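# Move two mugs from dishwasher into narrow base cabinet

## Task

Remove both mugs from the dishwasher and set each one upright or upside down inside the narrow base cabinet. The mugs are ceramic: dropping one more than a few centimetres or knocking it hard breaks it and the job fails. Afterwards every open thing in the kitchen must be fully closed, with the dishwasher door latched. The job also fails if the dishwasher's lower rack slams while sliding in or out, or if the robot topples or is left leaning.

## Robot and tools

Robot: TidyBot++, a wheeled base 0.54 m long, 0.50 m wide, 0.38 m tall, carrying one seven-joint arm with a two-finger gripper. The shoulder sits 0.12 m ahead of the base centre at 0.68 m height. Segments: upper arm 0.42 m, forearm 0.31 m, hand 0.31 m. Cameras: base_camera (fixed on the base) and wrist_camera (looks along the hand). Occasionally a loose object may be nudged by an outside push.

Frames: base frame has its origin on the floor below the base centre, x ahead, y to the left, z upward, in metres. hand_pose is reported in it, giving the point between the finger pads; the hand's z axis runs out along the fingers and the fingers close along its y axis. base_odometry uses the base frame as it was at scene start; it counts wheel rotation only, so slip looks like travel, and heading (rad, left positive, -3.142 to 3.142) drifts a few cm and degrees over many moves. base_tilt is in degrees, positive when leaning forward or right.

move: one action plus optional "cameras" and "blocking". Action keys:
- "base": an object with any of translate_m (metres, forward positive, -2 to 2), strafe_m (metres, left positive, -2 to 2), rotate_rad (radians, counter-clockwise from above positive, -6.3 to 6.3). These are offsets from where the base last measured itself, along its axes at command start; it drives straight to the resulting point.
- "joints": absolute targets by name. joint_1_rad (any angle; whole arm about vertical, positive is clockwise from above, opposite to heading), joint_2_rad (-2.249 to 2.249; 0 is upper arm vertical, positive tips forward), joint_3_rad (any angle), joint_4_rad (-2.579 to 2.579 elbow; with joint_3 at 3.14, negative folds the forearm forward), joint_5_rad (any angle), joint_6_rad (-2.099 to 2.099 wrist; negative bends hand forward in the reference posture), joint_7_rad (any angle; with hand down, positive turns counter-clockwise from above, 1.57 puts fingers opening left/right), gripper_pos 0 (open) to 1 (closed). Done tolerance is 0.039 rad for joints 1-4, 0.095 for 5-7, 0.03 for the gripper. Unlimited joints take the short way round; send steps under half a turn.
- "target": a single list of seven numbers [x, y, z, qw, qx, qy, qz], an absolute hand pose in the base frame, metres then quaternion. With it, "joints" may only carry gripper_pos.
- "speeds": caps for this action: translate_m and strafe_m 0.05 to 0.5 m/s, rotate_rad 0.1 to 1.57 rad/s. For a combined translate+strafe, give one cap under only one of those keys.
"blocking" true (default) returns once everything rests; false returns in about 0.5 s while motion continues. A new move overrides only the parts it names. "cameras": list of base_camera, wrist_camera or all; [] gives none. Unknown keys make a call invalid; out-of-range values get it refused, and then later move/wait/finished_scene calls in the same reply are skipped, as after any uncommanded stop.

wait: seconds 0 to 10; returns state and images, early if motions finish. stop: brakes all running motions and holds them. zoom_image: camera plus region [x0, y0, x1, y1] in pixels, at most 504 by 504 (base_camera image 644x364, wrist_camera 644x476). finished_scene: scene is the current scene's integer; it is final and the result must persist without the robot.

Result lines: "move" gives done or the worst status. base_status, joint_status, hand_status: done, moving, off_target (rests away from target, may keep pushing), stopped, contact_stop, time_out, not_followed, torque_fault, limit_stop_at_motor_heat. "pose unreachable" or "joint command not followed" with "cause:" means a check withheld the arm targets (e.g. self-collision); the gripper still acts. hand_target shows where the hand would be with joints on target. motor_effort is percent of maximum torque, peak in brackets. on_its_own lists uncommanded behaviour. "ARM HIT" flags a hard hit on base or arm. MOTOR HOT appears at 60 °C; at 75 °C an over-temperature stop lets the arm sink for 30-60 s.

Hand targets: the solver prefers near-folded postures, may curve or overshoot, and ignores obstacles; an unreachable pose wanders up to 10 s then time_out. Poses pointing forward low and close to the base are unreliable and can hit the base. After done, the hand is typically within 3 cm; to correct, shift the last target by (wanted minus hand_pose). To hold steady, resend hand_target, not hand_pose. Loads make the arm sag; never command a joint to its current reading while holding something. Hand pointing down reaches at most about 0.94 m high, only close in. The arm starts folded, hand down, sticking 0.08 m past the base front.

Gripper gap is about 85 x (1 - gripper_pos) mm. Closed, it squeezes 100-150 N; off_target at 1 means an object is held. Closed fingertips extend 20 mm past the hand point.

Cautions: lower held mugs gently; contact shows as hand_pose stalling while commands go lower. Do not drop, swing fast, or grip hard on something still resting. Slide the dishwasher rack slowly. Avoid driving or turning while the arm is snagged high (tipping risk), reaching far out from folded over nearby furniture, or swinging a stretched arm sideways. A blocked base keeps pushing until time_out. Torque sensor limits are 104.5 N m (joints 1-4) and 51.3 N m (5-7); exceeding one freezes the arm for 10 s. Time spent thinking lets the simulation run on.

Each tool is called after "Emit:" by a JSON object that holds its "api" and its "payload".

## Session

Emit:
{"api": "move", "payload": {}}

Scene clock: 0.00 s.
base_odometry: x=+0.000 y=+0.000 heading=+0.000
base_tilt: forward=+0.1 right=+0.5
base_status: not commanded
joint_positions: joint_1_rad=+0.013 joint_2_rad=-0.334 joint_3_rad=+3.179 joint_4_rad=-2.558 joint_5_rad=-0.009 joint_6_rad=-0.918 joint_7_rad=+1.565 gripper_pos=+0.000
joint_status: not commanded
motor_effort: joint_1_rad=-1 joint_2_rad=-2 joint_3_rad=+0 joint_4_rad=+14 joint_5_rad=-1 joint_6_rad=+0 joint_7_rad=+0
hand_pose: x=+0.2311 y=-0.0005 z=+0.5772 quat_wxyz=(-0.010, +1.000, -0.030, +0.000) (m; base frame)
hand_target: x=+0.2324 y=-0.0006 z=+0.5778 quat_wxyz=(-0.010, +1.000, -0.030, +0.001) (m; base frame)
hand_status: not commanded
pictures: base_camera, wrist_camera

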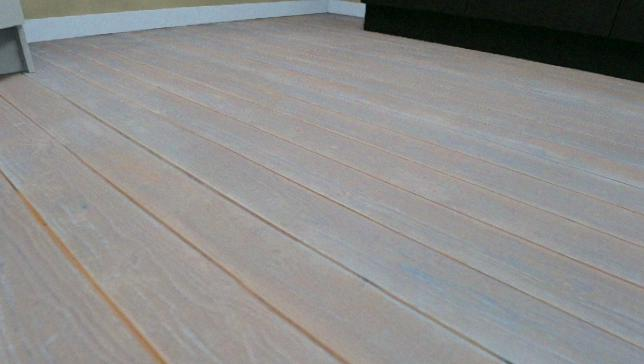

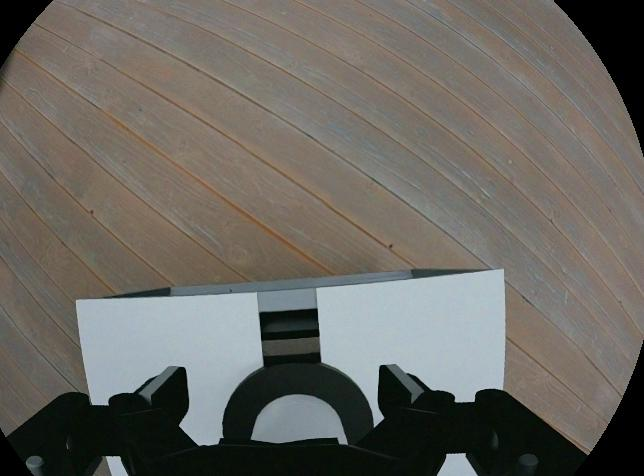

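Emit:
{"api": "move", "payload": {"joints": {"joint_1_rad":0.0,"joint_2_rad":-0.334,"joint_3_rad":3.14,"joint_4_rad":-2.1,"joint_5_rad":0.0,"joint_6_rad":0.0,"joint_7_rad":1.57}}}

Emit:
{"api": "move", "payload": {"base": {"rotate_rad":-0.9}}}

Emit:
{"api": "move", "payload": {"base": {"rotate_rad":-0.9}}}

Emit:
{"api": "move", "payload": {"base": {"rotate_rad":-0.9}}}

Emit:
{"api": "move", "payload": {"base": {"rotate_rad":-0.9}}}

Emit:
{"api": "move", "payload": {"base": {"rotate_rad":-0.9}}}

Emit:
{"api": "move", "payload": {"base": {"rotate_rad":-0.9}}}

Scene clock: 11.77 s.
move: done
base_odometry: x=+0.000 y=+0.000 heading=+0.000
base_tilt: forward=+0.1 right=+0.5
base_status: not commanded
joint_positions: joint_1_rad=+0.013 joint_2_rad=-0.334 joint_3_rad=+3.158 joint_4_rad=-2.122 joint_5_rad=-0.009 joint_6_rad=-0.046 joint_7_rad=+1.565 gripper_pos=+0.000
joint_status: all done
motor_effort: joint_1_rad=-1(2) joint_2_rad=-9(10) joint_3_rad=-1(3) joint_4_rad=+22(23) joint_5_rad=-1(2) joint_6_rad=+9(10) joint_7_rad=+0(1)
hand_pose: x=+0.5886 y=-0.0134 z=+0.9303 quat_wxyz=(+0.002, +0.794, -0.019, +0.608) (m; base frame)
hand_target: x=+0.5948 y=+0.0022 z=+0.9580 quat_wxyz=(-0.001, +0.773, +0.000, +0.635) (m; base frame)
hand_status: not commanded
pictures: base_camera, wrist_camera
camera_calibration:
wrist_camera: T_world_to_cam=[[-0.0817372, -0.996616, -0.00869274, 0.0322164], [-0.234708, 0.0277246, -0.971671, 1.10234], [0.968623, -0.0773813, -0.236179, -0.220891], [0, 0, 0, 1]] pos_world=[0.47532, -0.0155473, 1.01922]

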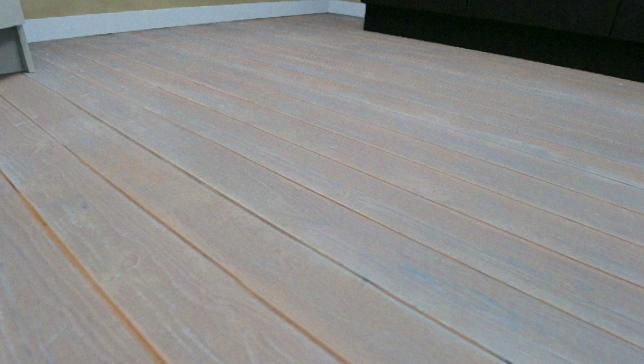

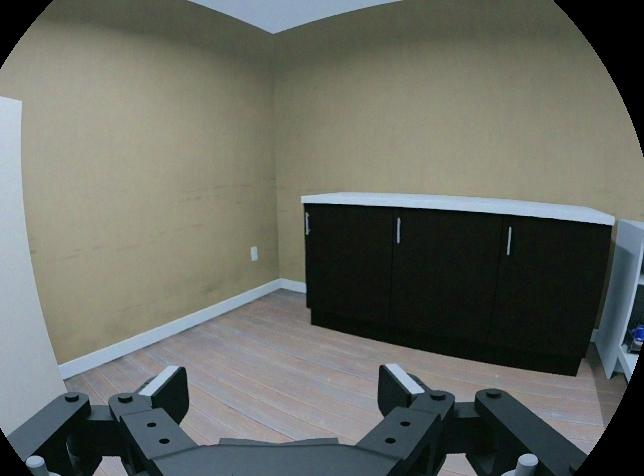

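Scene clock: 13.57 s.
move: done
base_odometry: x=+0.000 y=+0.000 heading=-0.899
base_tilt: forward=+0.1 right=+0.5
base_status: done
joint_positions: joint_1_rad=+0.013 joint_2_rad=-0.334 joint_3_rad=+3.150 joint_4_rad=-2.122 joint_5_rad=-0.009 joint_6_rad=-0.043 joint_7_rad=+1.565 gripper_pos=+0.000
joint_status: not commanded
motor_effort: joint_1_rad=-1(2) joint_2_rad=-9(11) joint_3_rad=+0(2) joint_4_rad=+22(23) joint_5_rad=-1(1) joint_6_rad=+9(10) joint_7_rad=+0(1)
hand_pose: x=+0.5888 y=-0.0090 z=+0.9311 quat_wxyz=(+0.001, +0.793, -0.015, +0.609) (m; base frame)
hand_target: x=+0.5948 y=+0.0022 z=+0.9580 quat_wxyz=(-0.001, +0.773, +0.000, +0.635) (m; base frame)
hand_status: not commanded
pictures: base_camera, wrist_camera
camera_calibration:
wrist_camera: T_world_to_cam=[[-0.0737397, -0.997259, -0.00609276, 0.0295396], [-0.232203, 0.0231105, -0.972393, 1.10221], [0.969868, -0.0702891, -0.233271, -0.223961], [0, 0, 0, 1]] pos_world=[0.475328, -0.0117561, 1.01972]

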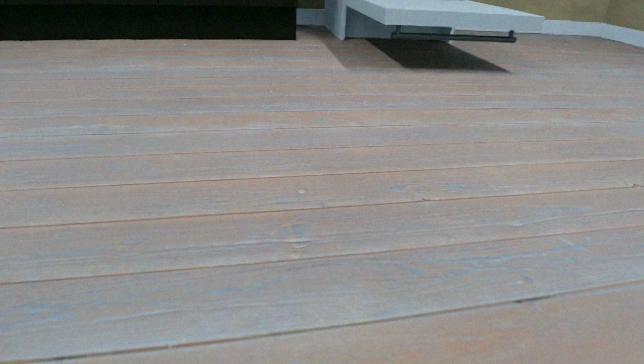

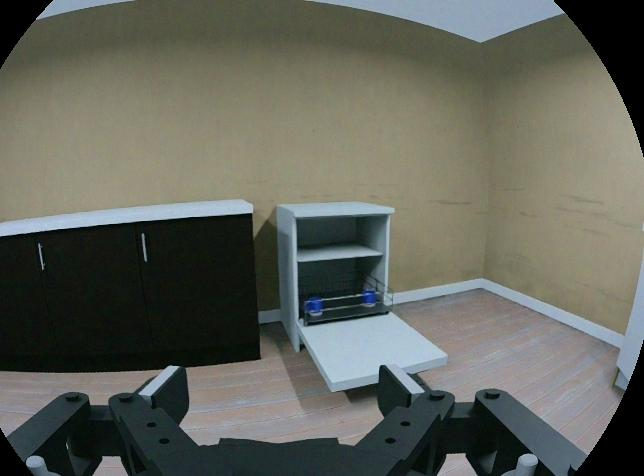

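Scene clock: 15.37 s.
move: done
base_odometry: x=+0.000 y=+0.000 heading=-1.798
base_tilt: forward=+0.1 right=+0.5
base_status: done
joint_positions: joint_1_rad=+0.013 joint_2_rad=-0.334 joint_3_rad=+3.146 joint_4_rad=-2.122 joint_5_rad=-0.009 joint_6_rad=-0.043 joint_7_rad=+1.565 gripper_pos=+0.000
joint_status: not commanded
motor_effort: joint_1_rad=-1(3) joint_2_rad=-10(11) joint_3_rad=+0(3) joint_4_rad=+22(23) joint_5_rad=-1(1) joint_6_rad=+9(10) joint_7_rad=+0(1)
hand_pose: x=+0.5888 y=-0.0072 z=+0.9312 quat_wxyz=(+0.000, +0.793, -0.013, +0.609) (m; base frame)
hand_target: x=+0.5948 y=+0.0022 z=+0.9580 quat_wxyz=(-0.001, +0.773, +0.000, +0.635) (m; base frame)
hand_status: not commanded
pictures: base_camera, wrist_camera
camera_calibration:
wrist_camera: T_world_to_cam=[[-0.0705001, -0.997499, -0.00504401, 0.0285207], [-0.231942, 0.0213105, -0.972496, 1.10223], [0.970171, -0.0673912, -0.232864, -0.224357], [0, 0, 0, 1]] pos_world=[0.47533, -0.0101595, 1.01982]

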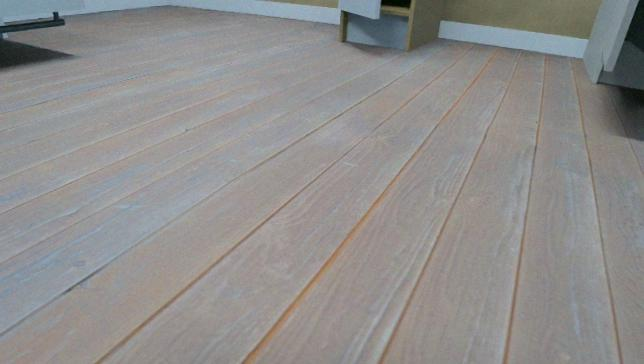

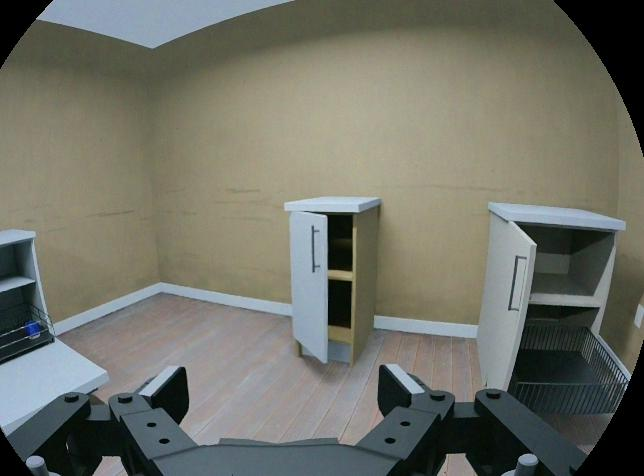

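Scene clock: 17.17 s.
move: done
base_odometry: x=+0.000 y=+0.000 heading=-2.698
base_tilt: forward=+0.1 right=+0.5
base_status: done
joint_positions: joint_1_rad=+0.013 joint_2_rad=-0.334 joint_3_rad=+3.145 joint_4_rad=-2.122 joint_5_rad=-0.009 joint_6_rad=-0.043 joint_7_rad=+1.565 gripper_pos=+0.000
joint_status: not commanded
motor_effort: joint_1_rad=-1(3) joint_2_rad=-9(11) joint_3_rad=+0(2) joint_4_rad=+22(23) joint_5_rad=+0(1) joint_6_rad=+9(10) joint_7_rad=+0(0)
hand_pose: x=+0.5888 y=-0.0063 z=+0.9313 quat_wxyz=(+0.000, +0.793, -0.013, +0.609) (m; base frame)
hand_target: x=+0.5948 y=+0.0022 z=+0.9580 quat_wxyz=(-0.001, +0.773, +0.000, +0.635) (m; base frame)
hand_status: not commanded
pictures: base_camera, wrist_camera
camera_calibration:
wrist_camera: T_world_to_cam=[[-0.068931, -0.997611, -0.00450223, 0.0279179], [-0.231818, 0.0204068, -0.972545, 1.1022], [0.970314, -0.0659948, -0.232671, -0.224563], [0, 0, 0, 1]] pos_world=[0.475331, -0.00946122, 1.01982]

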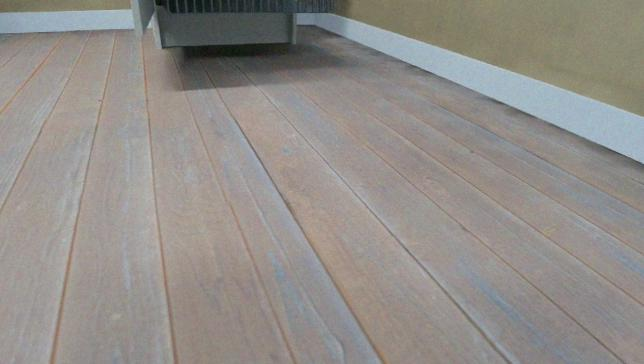

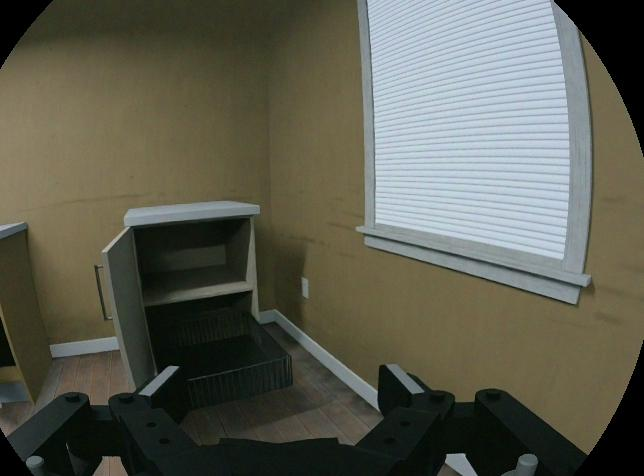

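Scene clock: 18.97 s.
move: done
base_odometry: x=+0.000 y=+0.000 heading=+2.686
base_tilt: forward=+0.1 right=+0.5
base_status: done
joint_positions: joint_1_rad=+0.013 joint_2_rad=-0.334 joint_3_rad=+3.144 joint_4_rad=-2.122 joint_5_rad=-0.009 joint_6_rad=-0.043 joint_7_rad=+1.565 gripper_pos=+0.000
joint_status: not commanded
motor_effort: joint_1_rad=-1(2) joint_2_rad=-9(10) joint_3_rad=+1(2) joint_4_rad=+22(23) joint_5_rad=-1(1) joint_6_rad=+10(10) joint_7_rad=+0(1)
hand_pose: x=+0.5889 y=-0.0059 z=+0.9313 quat_wxyz=(+0.000, +0.793, -0.012, +0.609) (m; base frame)
hand_target: x=+0.5948 y=+0.0022 z=+0.9580 quat_wxyz=(-0.001, +0.773, +0.000, +0.635) (m; base frame)
hand_status: not commanded
pictures: base_camera, wrist_camera
camera_calibration:
wrist_camera: T_world_to_cam=[[-0.0681558, -0.997665, -0.00428435, 0.0276252], [-0.23174, 0.020008, -0.972572, 1.10218], [0.970387, -0.0652935, -0.232563, -0.224683], [0, 0, 0, 1]] pos_world=[0.475332, -0.009162, 1.01982]

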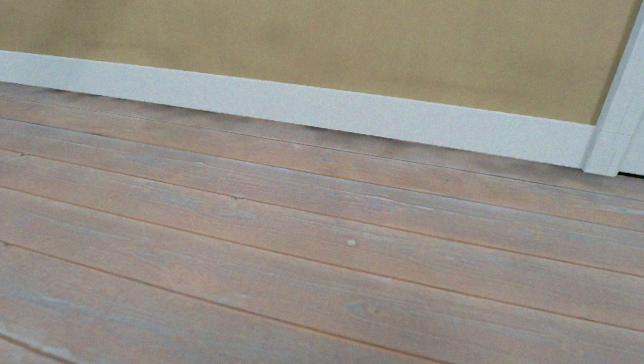

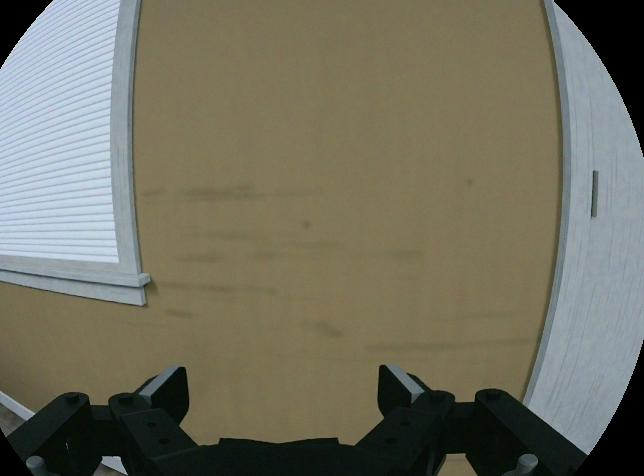

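Scene clock: 20.80 s.
move: done
base_odometry: x=+0.000 y=+0.000 heading=+1.787
base_tilt: forward=+0.1 right=+0.4
base_status: done
joint_positions: joint_1_rad=+0.013 joint_2_rad=-0.334 joint_3_rad=+3.144 joint_4_rad=-2.122 joint_5_rad=-0.009 joint_6_rad=-0.042 joint_7_rad=+1.565 gripper_pos=+0.000
joint_status: not commanded
motor_effort: joint_1_rad=-1(3) joint_2_rad=-9(10) joint_3_rad=+0(3) joint_4_rad=+23(23) joint_5_rad=-1(1) joint_6_rad=+9(10) joint_7_rad=+0(1)
hand_pose: x=+0.5889 y=-0.0057 z=+0.9313 quat_wxyz=(-0.001, +0.793, -0.012, +0.609) (m; base frame)
hand_target: x=+0.5948 y=+0.0022 z=+0.9580 quat_wxyz=(-0.001, +0.773, +0.000, +0.635) (m; base frame)
hand_status: not commanded
pictures: base_camera, wrist_camera
camera_calibration:
wrist_camera: T_world_to_cam=[[-0.0677464, -0.997693, -0.00428661, 0.0276324], [-0.231659, 0.0199091, -0.972593, 1.10226], [0.970435, -0.0648966, -0.232474, -0.224757], [0, 0, 0, 1]] pos_world=[0.475332, -0.00896228, 1.01992]

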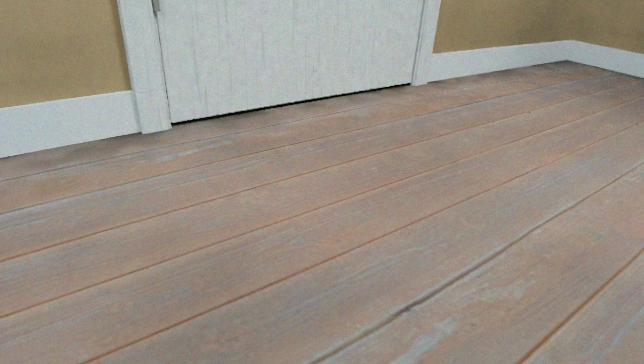

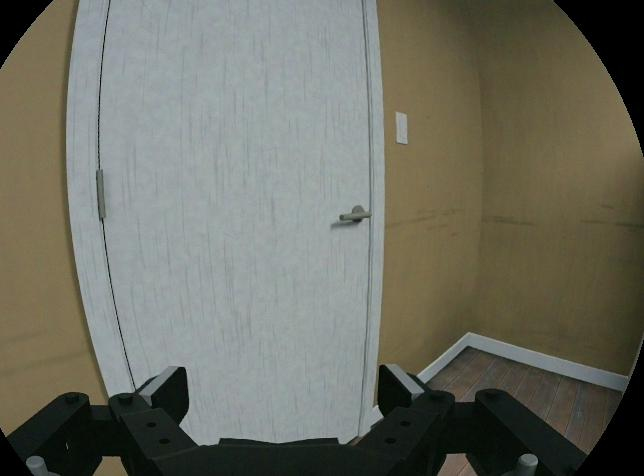

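Scene clock: 22.63 s.
move: done
base_odometry: x=+0.000 y=+0.000 heading=+0.888
base_tilt: forward=+0.1 right=+0.5
base_status: done
joint_positions: joint_1_rad=+0.013 joint_2_rad=-0.334 joint_3_rad=+3.143 joint_4_rad=-2.122 joint_5_rad=-0.009 joint_6_rad=-0.042 joint_7_rad=+1.565 gripper_pos=+0.000
joint_status: not commanded
motor_effort: joint_1_rad=-1(3) joint_2_rad=-9(11) joint_3_rad=+0(3) joint_4_rad=+22(23) joint_5_rad=-1(1) joint_6_rad=+10(10) joint_7_rad=+0(1)
hand_pose: x=+0.5889 y=-0.0055 z=+0.9314 quat_wxyz=(-0.001, +0.793, -0.012, +0.609) (m; base frame)
hand_target: x=+0.5948 y=+0.0022 z=+0.9580 quat_wxyz=(-0.001, +0.773, +0.000, +0.635) (m; base frame)
hand_status: not commanded
pictures: base_camera, wrist_camera
camera_calibration:
wrist_camera: T_world_to_cam=[[-0.0674044, -0.997717, -0.00416887, 0.0275487], [-0.23156, 0.0197079, -0.972621, 1.10223], [0.970483, -0.0645935, -0.23236, -0.22488], [0, 0, 0, 1]] pos_world=[0.475332, -0.00876266, 1.01992]

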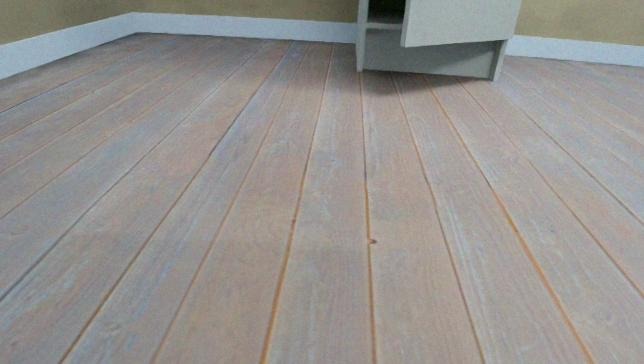

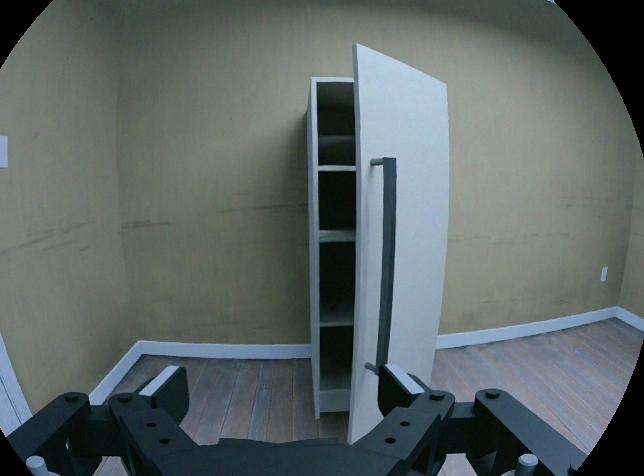

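Emit:
{"api": "move", "payload": {"base": {"rotate_rad":-1.518}}}

Emit:
{"api": "move", "payload": {"base": {"translate_m":0.85,"strafe_m":-0.9}, "joints": {"joint_6_rad":-0.3}}}

Scene clock: 78.33 s.
move: done
base_odometry: x=+0.000 y=+0.000 heading=-0.629
base_tilt: forward=+0.1 right=+0.5
base_status: done
joint_positions: joint_1_rad=+0.013 joint_2_rad=-0.334 joint_3_rad=+3.144 joint_4_rad=-2.122 joint_5_rad=-0.009 joint_6_rad=-0.042 joint_7_rad=+1.565 gripper_pos=+0.000
joint_status: not commanded
motor_effort: joint_1_rad=-1(3) joint_2_rad=-9(11) joint_3_rad=+0(3) joint_4_rad=+22(23) joint_5_rad=+0(1) joint_6_rad=+9(10) joint_7_rad=+0(1)
hand_pose: x=+0.5889 y=-0.0055 z=+0.9314 quat_wxyz=(-0.001, +0.793, -0.012, +0.610) (m; base frame)
hand_target: x=+0.5948 y=+0.0022 z=+0.9580 quat_wxyz=(-0.001, +0.773, +0.000, +0.635) (m; base frame)
hand_status: not commanded
pictures: base_camera, wrist_camera
camera_calibration:
wrist_camera: T_world_to_cam=[[-0.0673097, -0.997723, -0.00420567, 0.0275412], [-0.231373, 0.0197092, -0.972666, 1.10219], [0.970534, -0.0644967, -0.232172, -0.225095], [0, 0, 0, 1]] pos_world=[0.475333, -0.00876269, 1.01992]

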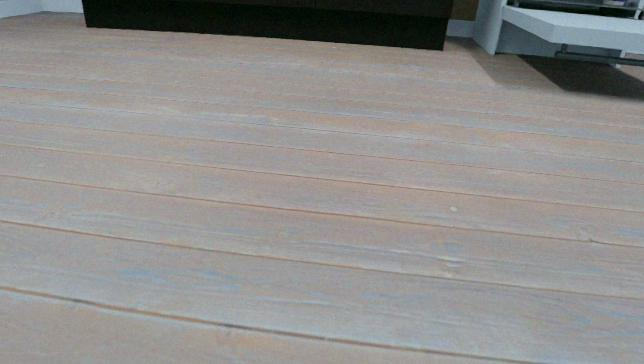

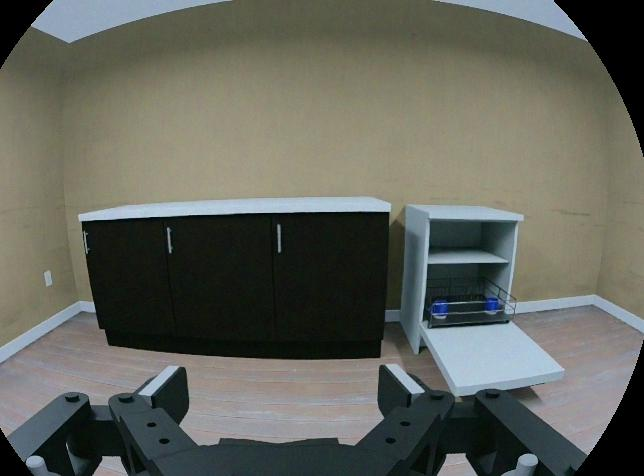

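Scene clock: 82.27 s.
move: done
base_odometry: x=+0.157 y=-1.228 heading=-0.630
base_tilt: forward=+0.1 right=+0.5
base_status: done
joint_positions: joint_1_rad=+0.013 joint_2_rad=-0.338 joint_3_rad=+3.143 joint_4_rad=-2.116 joint_5_rad=-0.009 joint_6_rad=-0.276 joint_7_rad=+1.565 gripper_pos=+0.000
joint_status: all done
motor_effort: joint_1_rad=+0(2) joint_2_rad=-9(12) joint_3_rad=+0(3) joint_4_rad=+22(25) joint_5_rad=-1(1) joint_6_rad=+9(12) joint_7_rad=+0(1)
hand_pose: x=+0.5626 y=-0.0042 z=+0.8691 quat_wxyz=(-0.001, +0.856, -0.012, +0.517) (m; base frame)
hand_target: x=+0.5633 y=+0.0021 z=+0.8704 quat_wxyz=(+0.000, +0.859, +0.000, +0.512) (m; base frame)
hand_status: not commanded
pictures: base_camera, wrist_camera
camera_calibration:
wrist_camera: T_world_to_cam=[[-0.0642955, -0.997906, 0.0070844, 0.01533], [-0.441839, 0.0221011, -0.896822, 1.08796], [0.894787, -0.0607917, -0.442335, 0.0112898], [0, 0, 0, 1]] pos_world=[0.471588, -0.00806096, 0.980593]

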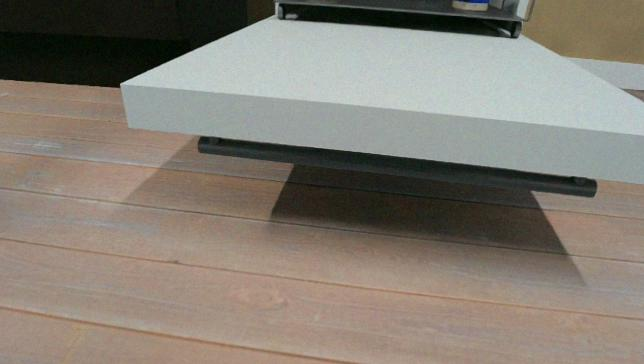

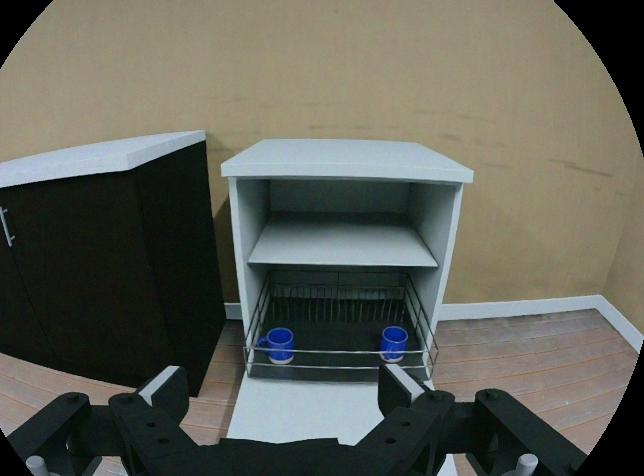

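Emit:
{"api": "zoom_image", "payload": {"camera": "wrist_camera", "region": [210, 240, 470, 440]}}

Emit:
{"api": "zoom_image", "payload": {"camera": "base_camera", "region": [240, 0, 644, 200]}}

Scaled by 1.938.

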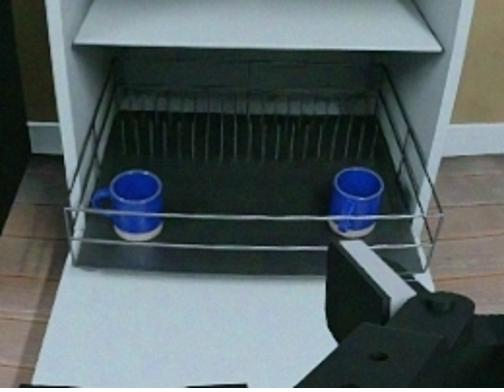

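Scaled by 1.248.

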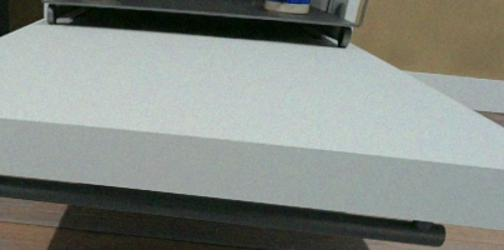

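Emit:
{"api": "move", "payload": {"base": {"translate_m":0.2,"strafe_m":-0.05}}}

Emit:
{"api": "move", "payload": {"target": [0.7, -0.1, 0.62, 0, 0.9239, 0, 0.3827]}}

Scene clock: 117.83 s.
move: done
base_odometry: x=+0.290 y=-1.386 heading=-0.631
base_tilt: forward=+0.1 right=+0.5
base_status: done
joint_positions: joint_1_rad=+0.013 joint_2_rad=-0.331 joint_3_rad=+3.143 joint_4_rad=-2.116 joint_5_rad=-0.009 joint_6_rad=-0.276 joint_7_rad=+1.565 gripper_pos=+0.000
joint_status: not commanded
motor_effort: joint_1_rad=-1(2) joint_2_rad=-9(12) joint_3_rad=+0(1) joint_4_rad=+22(23) joint_5_rad=-1(1) joint_6_rad=+9(10) joint_7_rad=+0(1)
hand_pose: x=+0.5640 y=-0.0042 z=+0.8659 quat_wxyz=(-0.001, +0.858, -0.012, +0.514) (m; base frame)
hand_target: x=+0.5633 y=+0.0021 z=+0.8704 quat_wxyz=(+0.000, +0.859, +0.000, +0.512) (m; base frame)
hand_status: not commanded
pictures: base_camera, wrist_camera
camera_calibration:
wrist_camera: T_world_to_cam=[[-0.0642861, -0.997904, 0.00746075, 0.0150164], [-0.448249, 0.0221956, -0.893633, 1.08662], [0.891594, -0.0607925, -0.448737, 0.0159931], [0, 0, 0, 1]] pos_world=[0.473781, -0.00816083, 0.9781]

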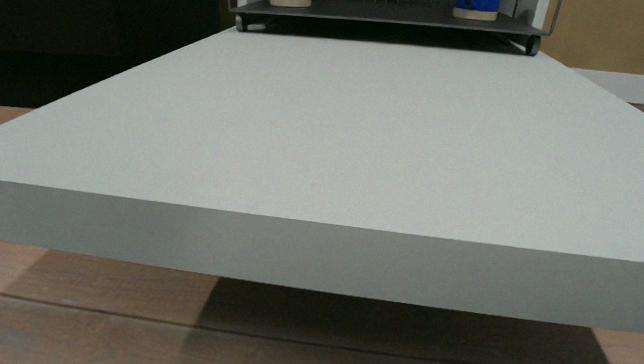

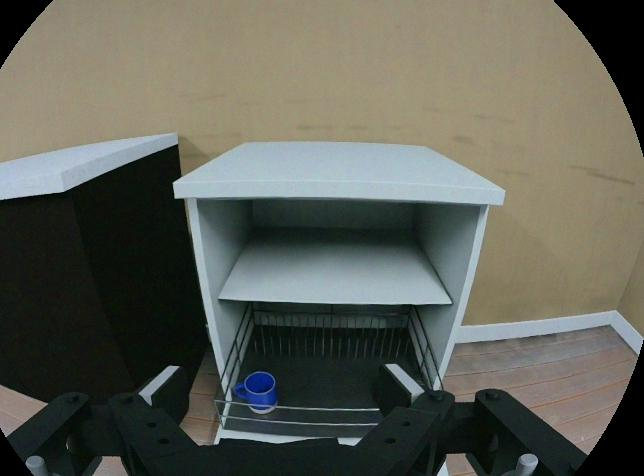

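Scene clock: 119.87 s.
move: done
base_odometry: x=+0.290 y=-1.386 heading=-0.631
base_tilt: forward=+0.1 right=+0.5
base_status: not commanded
joint_positions: joint_1_rad=+0.593 joint_2_rad=+0.423 joint_3_rad=+2.701 joint_4_rad=-2.015 joint_5_rad=+0.098 joint_6_rad=-0.035 joint_7_rad=+1.654 gripper_pos=+0.000
joint_status: not commanded
motor_effort: joint_1_rad=-1(2) joint_2_rad=-29(30) joint_3_rad=-4(5) joint_4_rad=+15(22) joint_5_rad=-1(1) joint_6_rad=+7(9) joint_7_rad=+0(1)
hand_pose: x=+0.6794 y=-0.0906 z=+0.6052 quat_wxyz=(-0.017, +0.935, -0.034, +0.352) (m; base frame)
hand_target: x=+0.7000 y=-0.1000 z=+0.6200 quat_wxyz=(+0.000, +0.924, +0.000, +0.383) (m; base frame)
hand_status: done (0.027 m and 5.7 deg from the pose sent, 0.297 m and 16.9 deg at the start)
pictures: base_camera, wrist_camera
camera_calibration:
wrist_camera: T_world_to_cam=[[-0.0857378, -0.996156, -0.0179747, -0.0317281], [-0.731692, 0.0752002, -0.677474, 0.973766], [0.676221, -0.0449332, -0.735327, 0.112099], [0, 0, 0, 1]] pos_world=[0.633973, -0.0997965, 0.74156]

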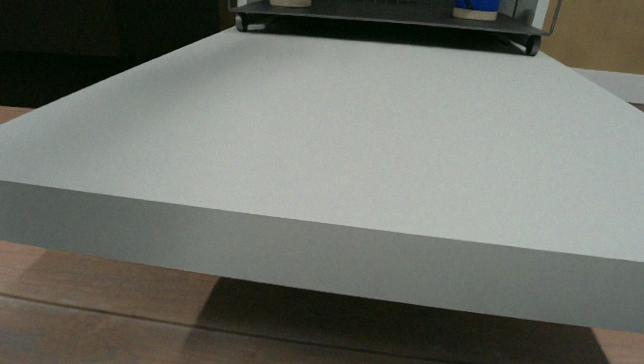

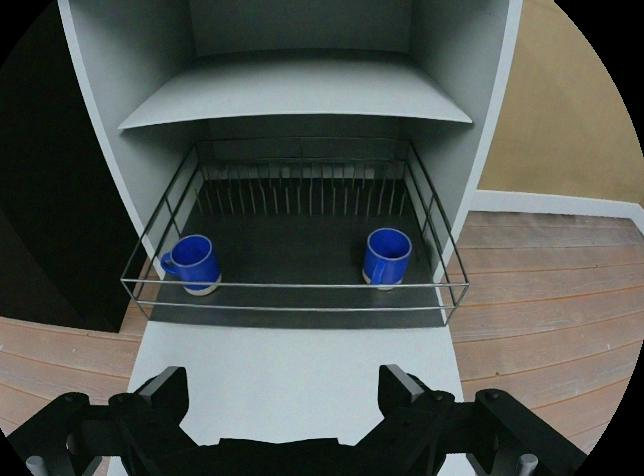

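Emit:
{"api": "zoom_image", "payload": {"camera": "wrist_camera", "region": [110, 130, 480, 340]}}

Emit:
{"api": "zoom_image", "payload": {"camera": "base_camera", "region": [220, 0, 580, 60]}}

Scaled by 1.362.

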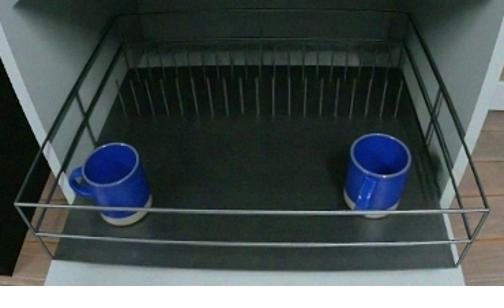

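Scaled by 1.400.

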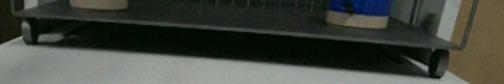

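Emit:
{"api": "zoom_image", "payload": {"camera": "wrist_camera", "region": [140, 210, 240, 310]}}

Emit:
{"api": "zoom_image", "payload": {"camera": "wrist_camera", "region": [340, 210, 440, 310]}}

Scaled by 5.040.

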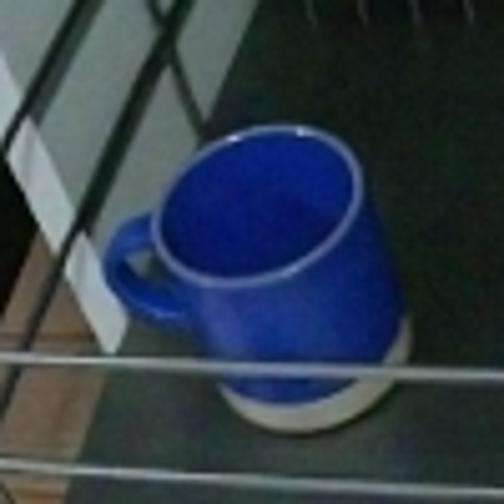

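Scaled by 5.040.

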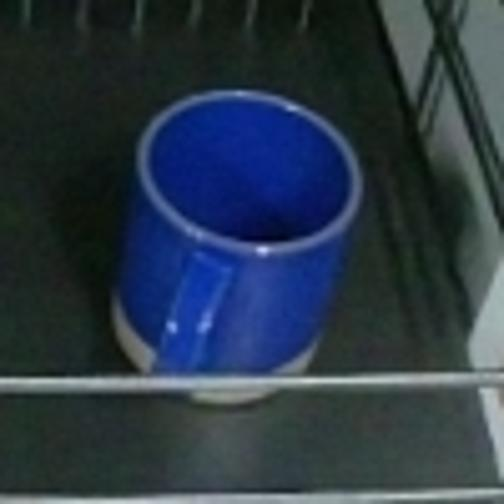

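Emit:
{"api": "move", "payload": {"base": {"rotate_rad":-0.13}}}

Scene clock: 219.53 s.
move: done
base_odometry: x=+0.290 y=-1.387 heading=-0.761
base_tilt: forward=+0.0 right=+0.5
base_status: done
joint_positions: joint_1_rad=+0.614 joint_2_rad=+0.424 joint_3_rad=+2.688 joint_4_rad=-2.012 joint_5_rad=+0.099 joint_6_rad=-0.032 joint_7_rad=+1.656 gripper_pos=+0.000
joint_status: not commanded
motor_effort: joint_1_rad=-1(6) joint_2_rad=-29(30) joint_3_rad=-5(7) joint_4_rad=+15(16) joint_5_rad=-1(1) joint_6_rad=+7(7) joint_7_rad=+0(0)
hand_pose: x=+0.6807 y=-0.0963 z=+0.6082 quat_wxyz=(-0.016, +0.933, -0.038, +0.357) (m; base frame)
hand_target: x=+0.7000 y=-0.1000 z=+0.6200 quat_wxyz=(+0.000, +0.924, +0.000, +0.383) (m; base frame)
hand_status: not commanded
pictures: base_camera, wrist_camera
camera_calibration:
wrist_camera: T_world_to_cam=[[-0.0939805, -0.995361, -0.0206025, -0.0298725], [-0.725028, 0.0826086, -0.683747, 0.977297], [0.682277, -0.0493216, -0.729428, 0.105068], [0, 0, 0, 1]] pos_world=[0.634075, -0.105285, 0.744249]

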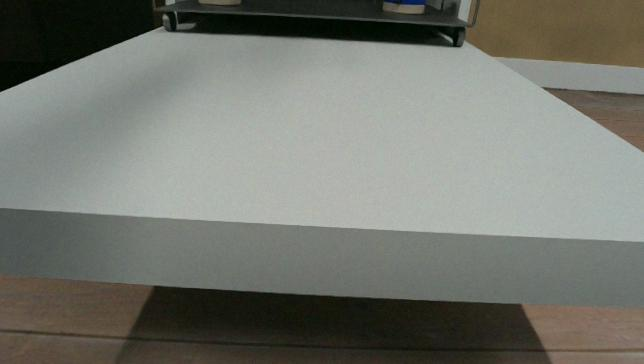

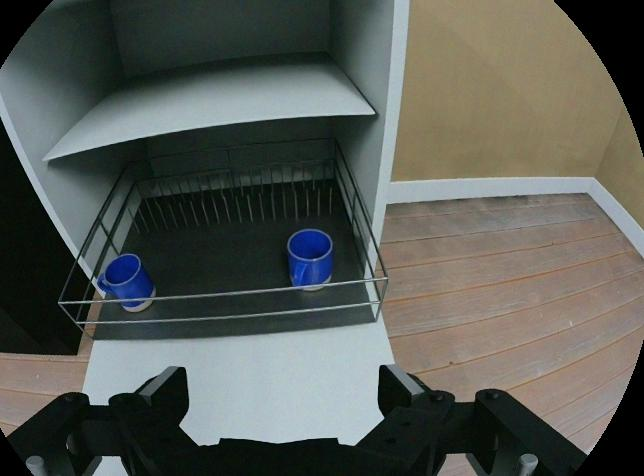

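Emit:
{"api": "move", "payload": {"base": {"translate_m":0.1}, "speeds": {"translate_m":0.15}, "cameras": ["base_camera"]}}

Emit:
{"api": "move", "payload": {"target": [0.81, -0.143, 0.44, 0, 0.9239, 0, 0.3827]}}

Scene clock: 239.33 s.
move: done
base_odometry: x=+0.362 y=-1.456 heading=-0.762
base_tilt: forward=+0.2 right=+0.5
base_status: done
joint_positions: joint_1_rad=+0.614 joint_2_rad=+0.428 joint_3_rad=+2.688 joint_4_rad=-2.006 joint_5_rad=+0.099 joint_6_rad=-0.029 joint_7_rad=+1.656 gripper_pos=+0.000
joint_status: not commanded
motor_effort: joint_1_rad=-2(2) joint_2_rad=-29(31) joint_3_rad=-3(5) joint_4_rad=+16(17) joint_5_rad=-1(1) joint_6_rad=+7(8) joint_7_rad=+0(1)
hand_pose: x=+0.6839 y=-0.0973 z=+0.6094 quat_wxyz=(-0.016, +0.932, -0.038, +0.359) (m; base frame)
hand_target: x=+0.7000 y=-0.1000 z=+0.6200 quat_wxyz=(+0.000, +0.924, +0.000, +0.383) (m; base frame)
hand_status: not commanded
pictures: base_camera

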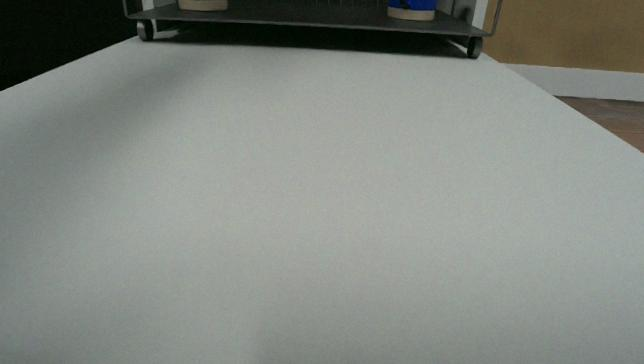

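Scene clock: 241.13 s.
move: done
base_odometry: x=+0.362 y=-1.456 heading=-0.762
base_tilt: forward=+0.1 right=+0.5
base_status: not commanded
joint_positions: joint_1_rad=+0.477 joint_2_rad=+0.938 joint_3_rad=+2.881 joint_4_rad=-1.714 joint_5_rad=+0.250 joint_6_rad=+0.191 joint_7_rad=+1.656 gripper_pos=+0.000
joint_status: not commanded
motor_effort: joint_1_rad=-2(2) joint_2_rad=-43(45) joint_3_rad=-7(7) joint_4_rad=+12(16) joint_5_rad=-1(1) joint_6_rad=+7(8) joint_7_rad=+0(1)
hand_pose: x=+0.7897 y=-0.1492 z=+0.4326 quat_wxyz=(-0.006, +0.933, -0.023, +0.358) (m; base frame)
hand_target: x=+0.8100 y=-0.1430 z=+0.4400 quat_wxyz=(+0.000, +0.924, +0.000, +0.383) (m; base frame)
hand_status: done (0.022 m and 4.1 deg from the pose sent, 0.216 m and 5.6 deg at the start)
pictures: base_camera, wrist_camera
camera_calibration:
wrist_camera: T_world_to_cam=[[-0.073161, -0.997281, 0.00880751, -0.105366], [-0.724864, 0.0471066, -0.68728, 0.936629], [0.684996, -0.0566663, -0.72634, -0.104624], [0, 0, 0, 1]] pos_world=[0.742887, -0.15513, 0.568661]

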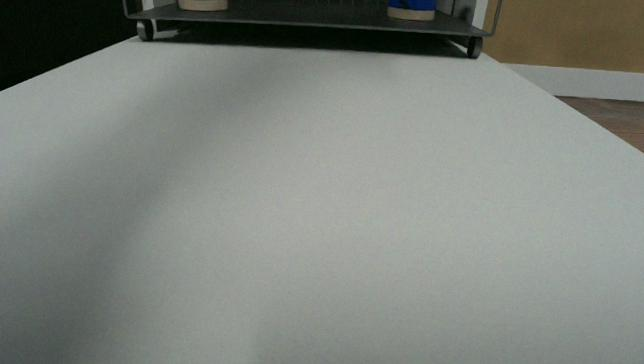

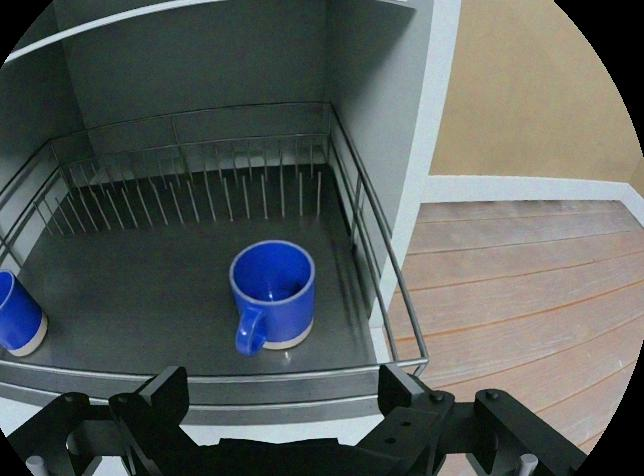

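Emit:
{"api": "move", "payload": {"target": [0.8485, -0.12, 0.4165, 0.0255, 0.9117, -0.0574, 0.4059], "cameras": ["wrist_camera"]}}

Scene clock: 270.20 s.
move: done
base_odometry: x=+0.362 y=-1.456 heading=-0.762
base_tilt: forward=+0.1 right=+0.5
base_status: not commanded
joint_positions: joint_1_rad=+0.217 joint_2_rad=+1.001 joint_3_rad=+3.095 joint_4_rad=-1.649 joint_5_rad=+0.134 joint_6_rad=+0.296 joint_7_rad=+1.589 gripper_pos=+0.000
joint_status: not commanded
motor_effort: joint_1_rad=-1(3) joint_2_rad=-45(46) joint_3_rad=-2(6) joint_4_rad=+12(13) joint_5_rad=-1(1) joint_6_rad=+7(8) joint_7_rad=+0(1)
hand_pose: x=+0.8325 y=-0.1142 z=+0.4128 quat_wxyz=(+0.029, +0.923, -0.021, +0.383) (m; base frame)
hand_target: x=+0.8485 y=-0.1200 z=+0.4165 quat_wxyz=(+0.025, +0.912, -0.057, +0.406) (m; base frame)
hand_status: done (0.017 m and 5.1 deg from the pose sent, 0.068 m and 8.1 deg at the start)
pictures: wrist_camera
camera_calibration:
wrist_camera: T_world_to_cam=[[-0.097843, -0.992644, 0.0713079, -0.0719068], [-0.686827, 0.0154989, -0.726656, 0.933398], [0.720205, -0.120074, -0.683291, -0.200724], [0, 0, 0, 1]] pos_world=[0.778609, -0.109946, 0.546234]

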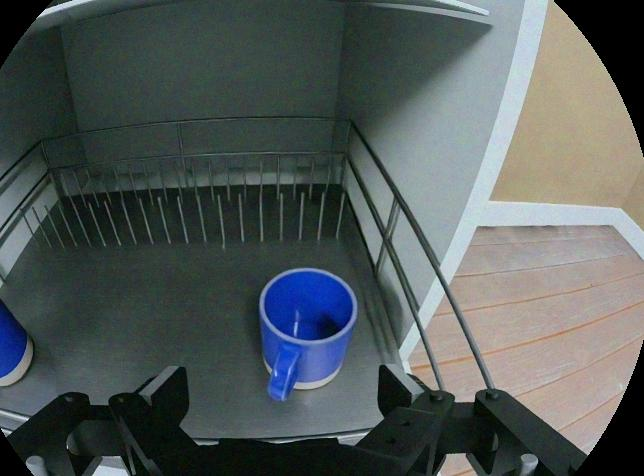

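Emit:
{"api": "move", "payload": {"target": [0.8763, -0.137, 0.3775, 0.0052, 0.9077, -0.1029, 0.4067], "cameras": ["wrist_camera"]}}

Emit:
{"api": "zoom_image", "payload": {"camera": "wrist_camera", "region": [140, 240, 440, 476]}}

Scene clock: 290.77 s.
move: done
base_odometry: x=+0.362 y=-1.456 heading=-0.762
base_tilt: forward=+0.0 right=+0.6
base_status: not commanded
joint_positions: joint_1_rad=+0.223 joint_2_rad=+1.124 joint_3_rad=+3.087 joint_4_rad=-1.502 joint_5_rad=+0.129 joint_6_rad=+0.297 joint_7_rad=+1.543 gripper_pos=+0.000
joint_status: not commanded
motor_effort: joint_1_rad=-1(2) joint_2_rad=-48(50) joint_3_rad=-2(3) joint_4_rad=+13(14) joint_5_rad=-1(1) joint_6_rad=+7(8) joint_7_rad=+0(1)
hand_pose: x=+0.8692 y=-0.1226 z=+0.3775 quat_wxyz=(+0.018, +0.917, -0.050, +0.396) (m; base frame)
hand_target: x=+0.8763 y=-0.1370 z=+0.3775 quat_wxyz=(+0.005, +0.908, -0.103, +0.407) (m; base frame)
hand_status: done (0.016 m and 6.5 deg from the pose sent, 0.061 m and 10.3 deg at the start)
pictures: wrist_camera
camera_calibration:
wrist_camera: T_world_to_cam=[[-0.143636, -0.989256, 0.0272321, -0.0173001], [-0.662274, 0.0756394, -0.745434, 0.926187], [0.735365, -0.125106, -0.666023, -0.272522], [0, 0, 0, 1]] pos_world=[0.811308, -0.121265, 0.509377]

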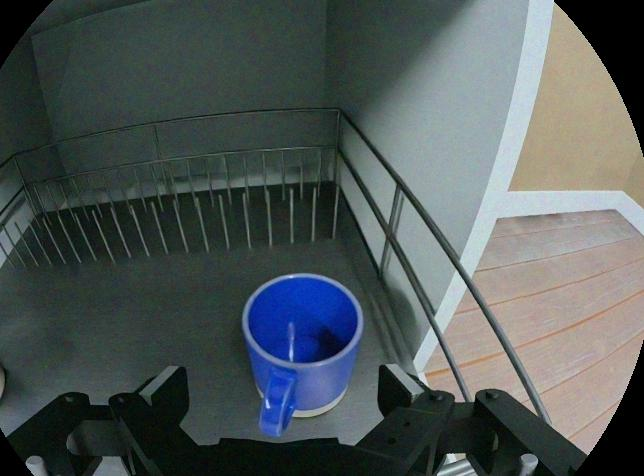

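Scaled by 1.680.

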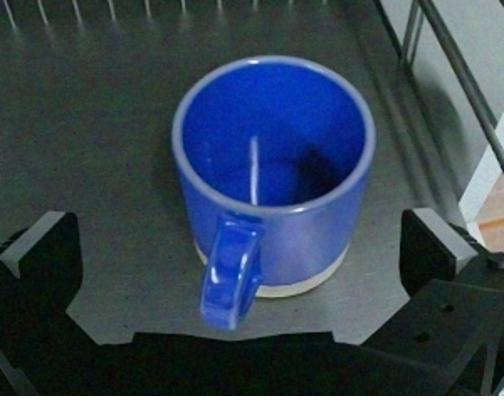

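Emit:
{"api": "move", "payload": {"target": [0.8871, -0.1478, 0.3557, 0.0052, 0.9077, -0.1029, 0.4067], "cameras": ["wrist_camera"]}}

Emit:
{"api": "zoom_image", "payload": {"camera": "wrist_camera", "region": [140, 240, 440, 476]}}

Scene clock: 299.20 s.
move: done
base_odometry: x=+0.362 y=-1.456 heading=-0.762
base_tilt: forward=+0.1 right=+0.5
base_status: not commanded
joint_positions: joint_1_rad=+0.242 joint_2_rad=+1.182 joint_3_rad=+3.075 joint_4_rad=-1.427 joint_5_rad=+0.129 joint_6_rad=+0.297 joint_7_rad=+1.542 gripper_pos=+0.000
joint_status: not commanded
motor_effort: joint_1_rad=-1(2) joint_2_rad=-49(51) joint_3_rad=-2(4) joint_4_rad=+13(14) joint_5_rad=-1(1) joint_6_rad=+7(8) joint_7_rad=+0(1)
hand_pose: x=+0.8857 y=-0.1356 z=+0.3628 quat_wxyz=(+0.018, +0.912, -0.061, +0.405) (m; base frame)
hand_target: x=+0.8871 y=-0.1478 z=+0.3557 quat_wxyz=(+0.005, +0.908, -0.103, +0.407) (m; base frame)
hand_status: done (0.014 m and 5.1 deg from the pose sent, 0.038 m and 6.5 deg at the start)
pictures: wrist_camera
camera_calibration:
wrist_camera: T_world_to_cam=[[-0.163668, -0.986395, 0.015438, -0.00494996], [-0.64566, 0.0952736, -0.757659, 0.919602], [0.74588, -0.133972, -0.652468, -0.311543], [0, 0, 0, 1]] pos_world=[0.825314, -0.134235, 0.493549]

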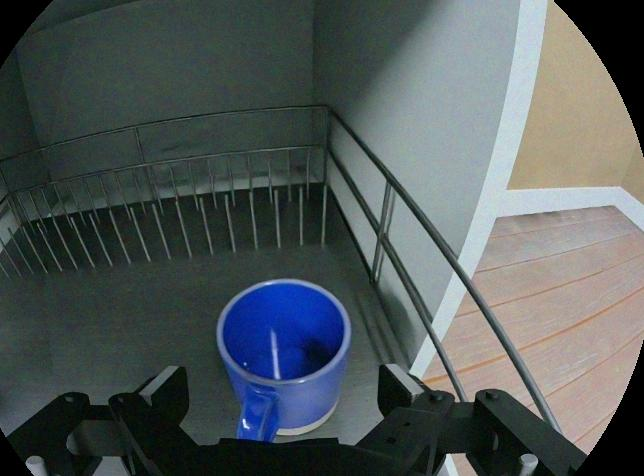

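Scaled by 1.680.

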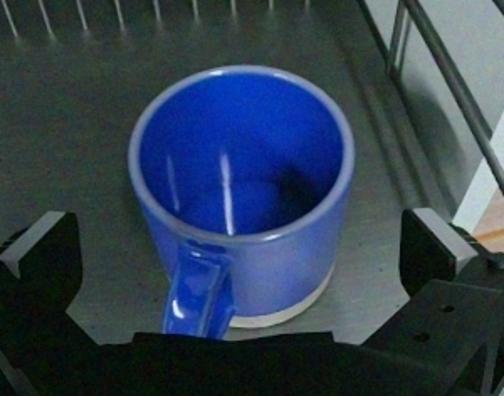

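Emit:
{"api": "move", "payload": {"target": [0.9074, -0.1508, 0.3299, 0.0052, 0.9077, -0.1029, 0.4067], "cameras": ["wrist_camera"]}}

Emit:
{"api": "zoom_image", "payload": {"camera": "wrist_camera", "region": [140, 240, 440, 476]}}

Scene clock: 308.07 s.
move: done
base_odometry: x=+0.362 y=-1.456 heading=-0.762
base_tilt: forward=+0.1 right=+0.5
base_status: not commanded
joint_positions: joint_1_rad=+0.242 joint_2_rad=+1.261 joint_3_rad=+3.071 joint_4_rad=-1.315 joint_5_rad=+0.129 joint_6_rad=+0.297 joint_7_rad=+1.542 gripper_pos=+0.000
joint_status: not commanded
motor_effort: joint_1_rad=-1(2) joint_2_rad=-51(52) joint_3_rad=-3(4) joint_4_rad=+14(14) joint_5_rad=-1(1) joint_6_rad=+8(8) joint_7_rad=+0(1)
hand_pose: x=+0.9124 y=-0.1413 z=+0.3449 quat_wxyz=(+0.018, +0.905, -0.064, +0.420) (m; base frame)
hand_target: x=+0.9074 y=-0.1508 z=+0.3299 quat_wxyz=(+0.005, +0.908, -0.103, +0.407) (m; base frame)
hand_status: done (0.019 m and 5.0 deg from the pose sent, 0.042 m and 5.1 deg at the start)
pictures: wrist_camera
camera_calibration:
wrist_camera: T_world_to_cam=[[-0.169837, -0.98541, 0.0110984, 0.00140883], [-0.619405, 0.0979825, -0.778933, 0.907515], [0.766481, -0.139166, -0.627009, -0.372192], [0, 0, 0, 1]] pos_world=[0.847637, -0.139329, 0.47351]

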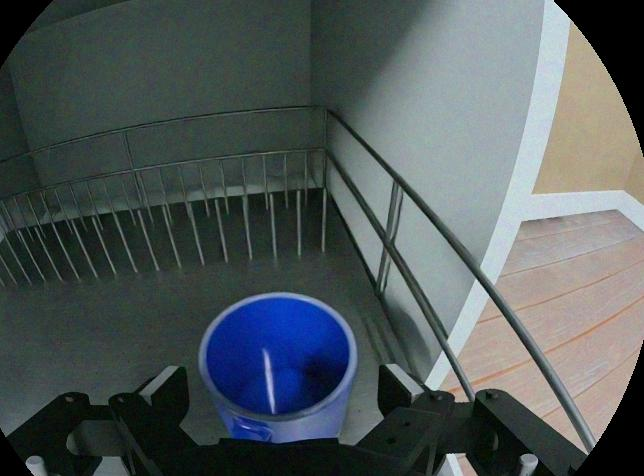

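Scaled by 1.680.

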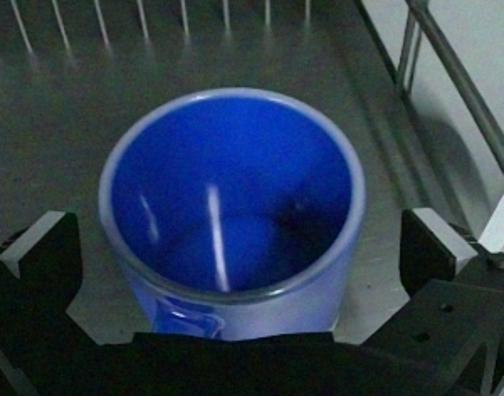

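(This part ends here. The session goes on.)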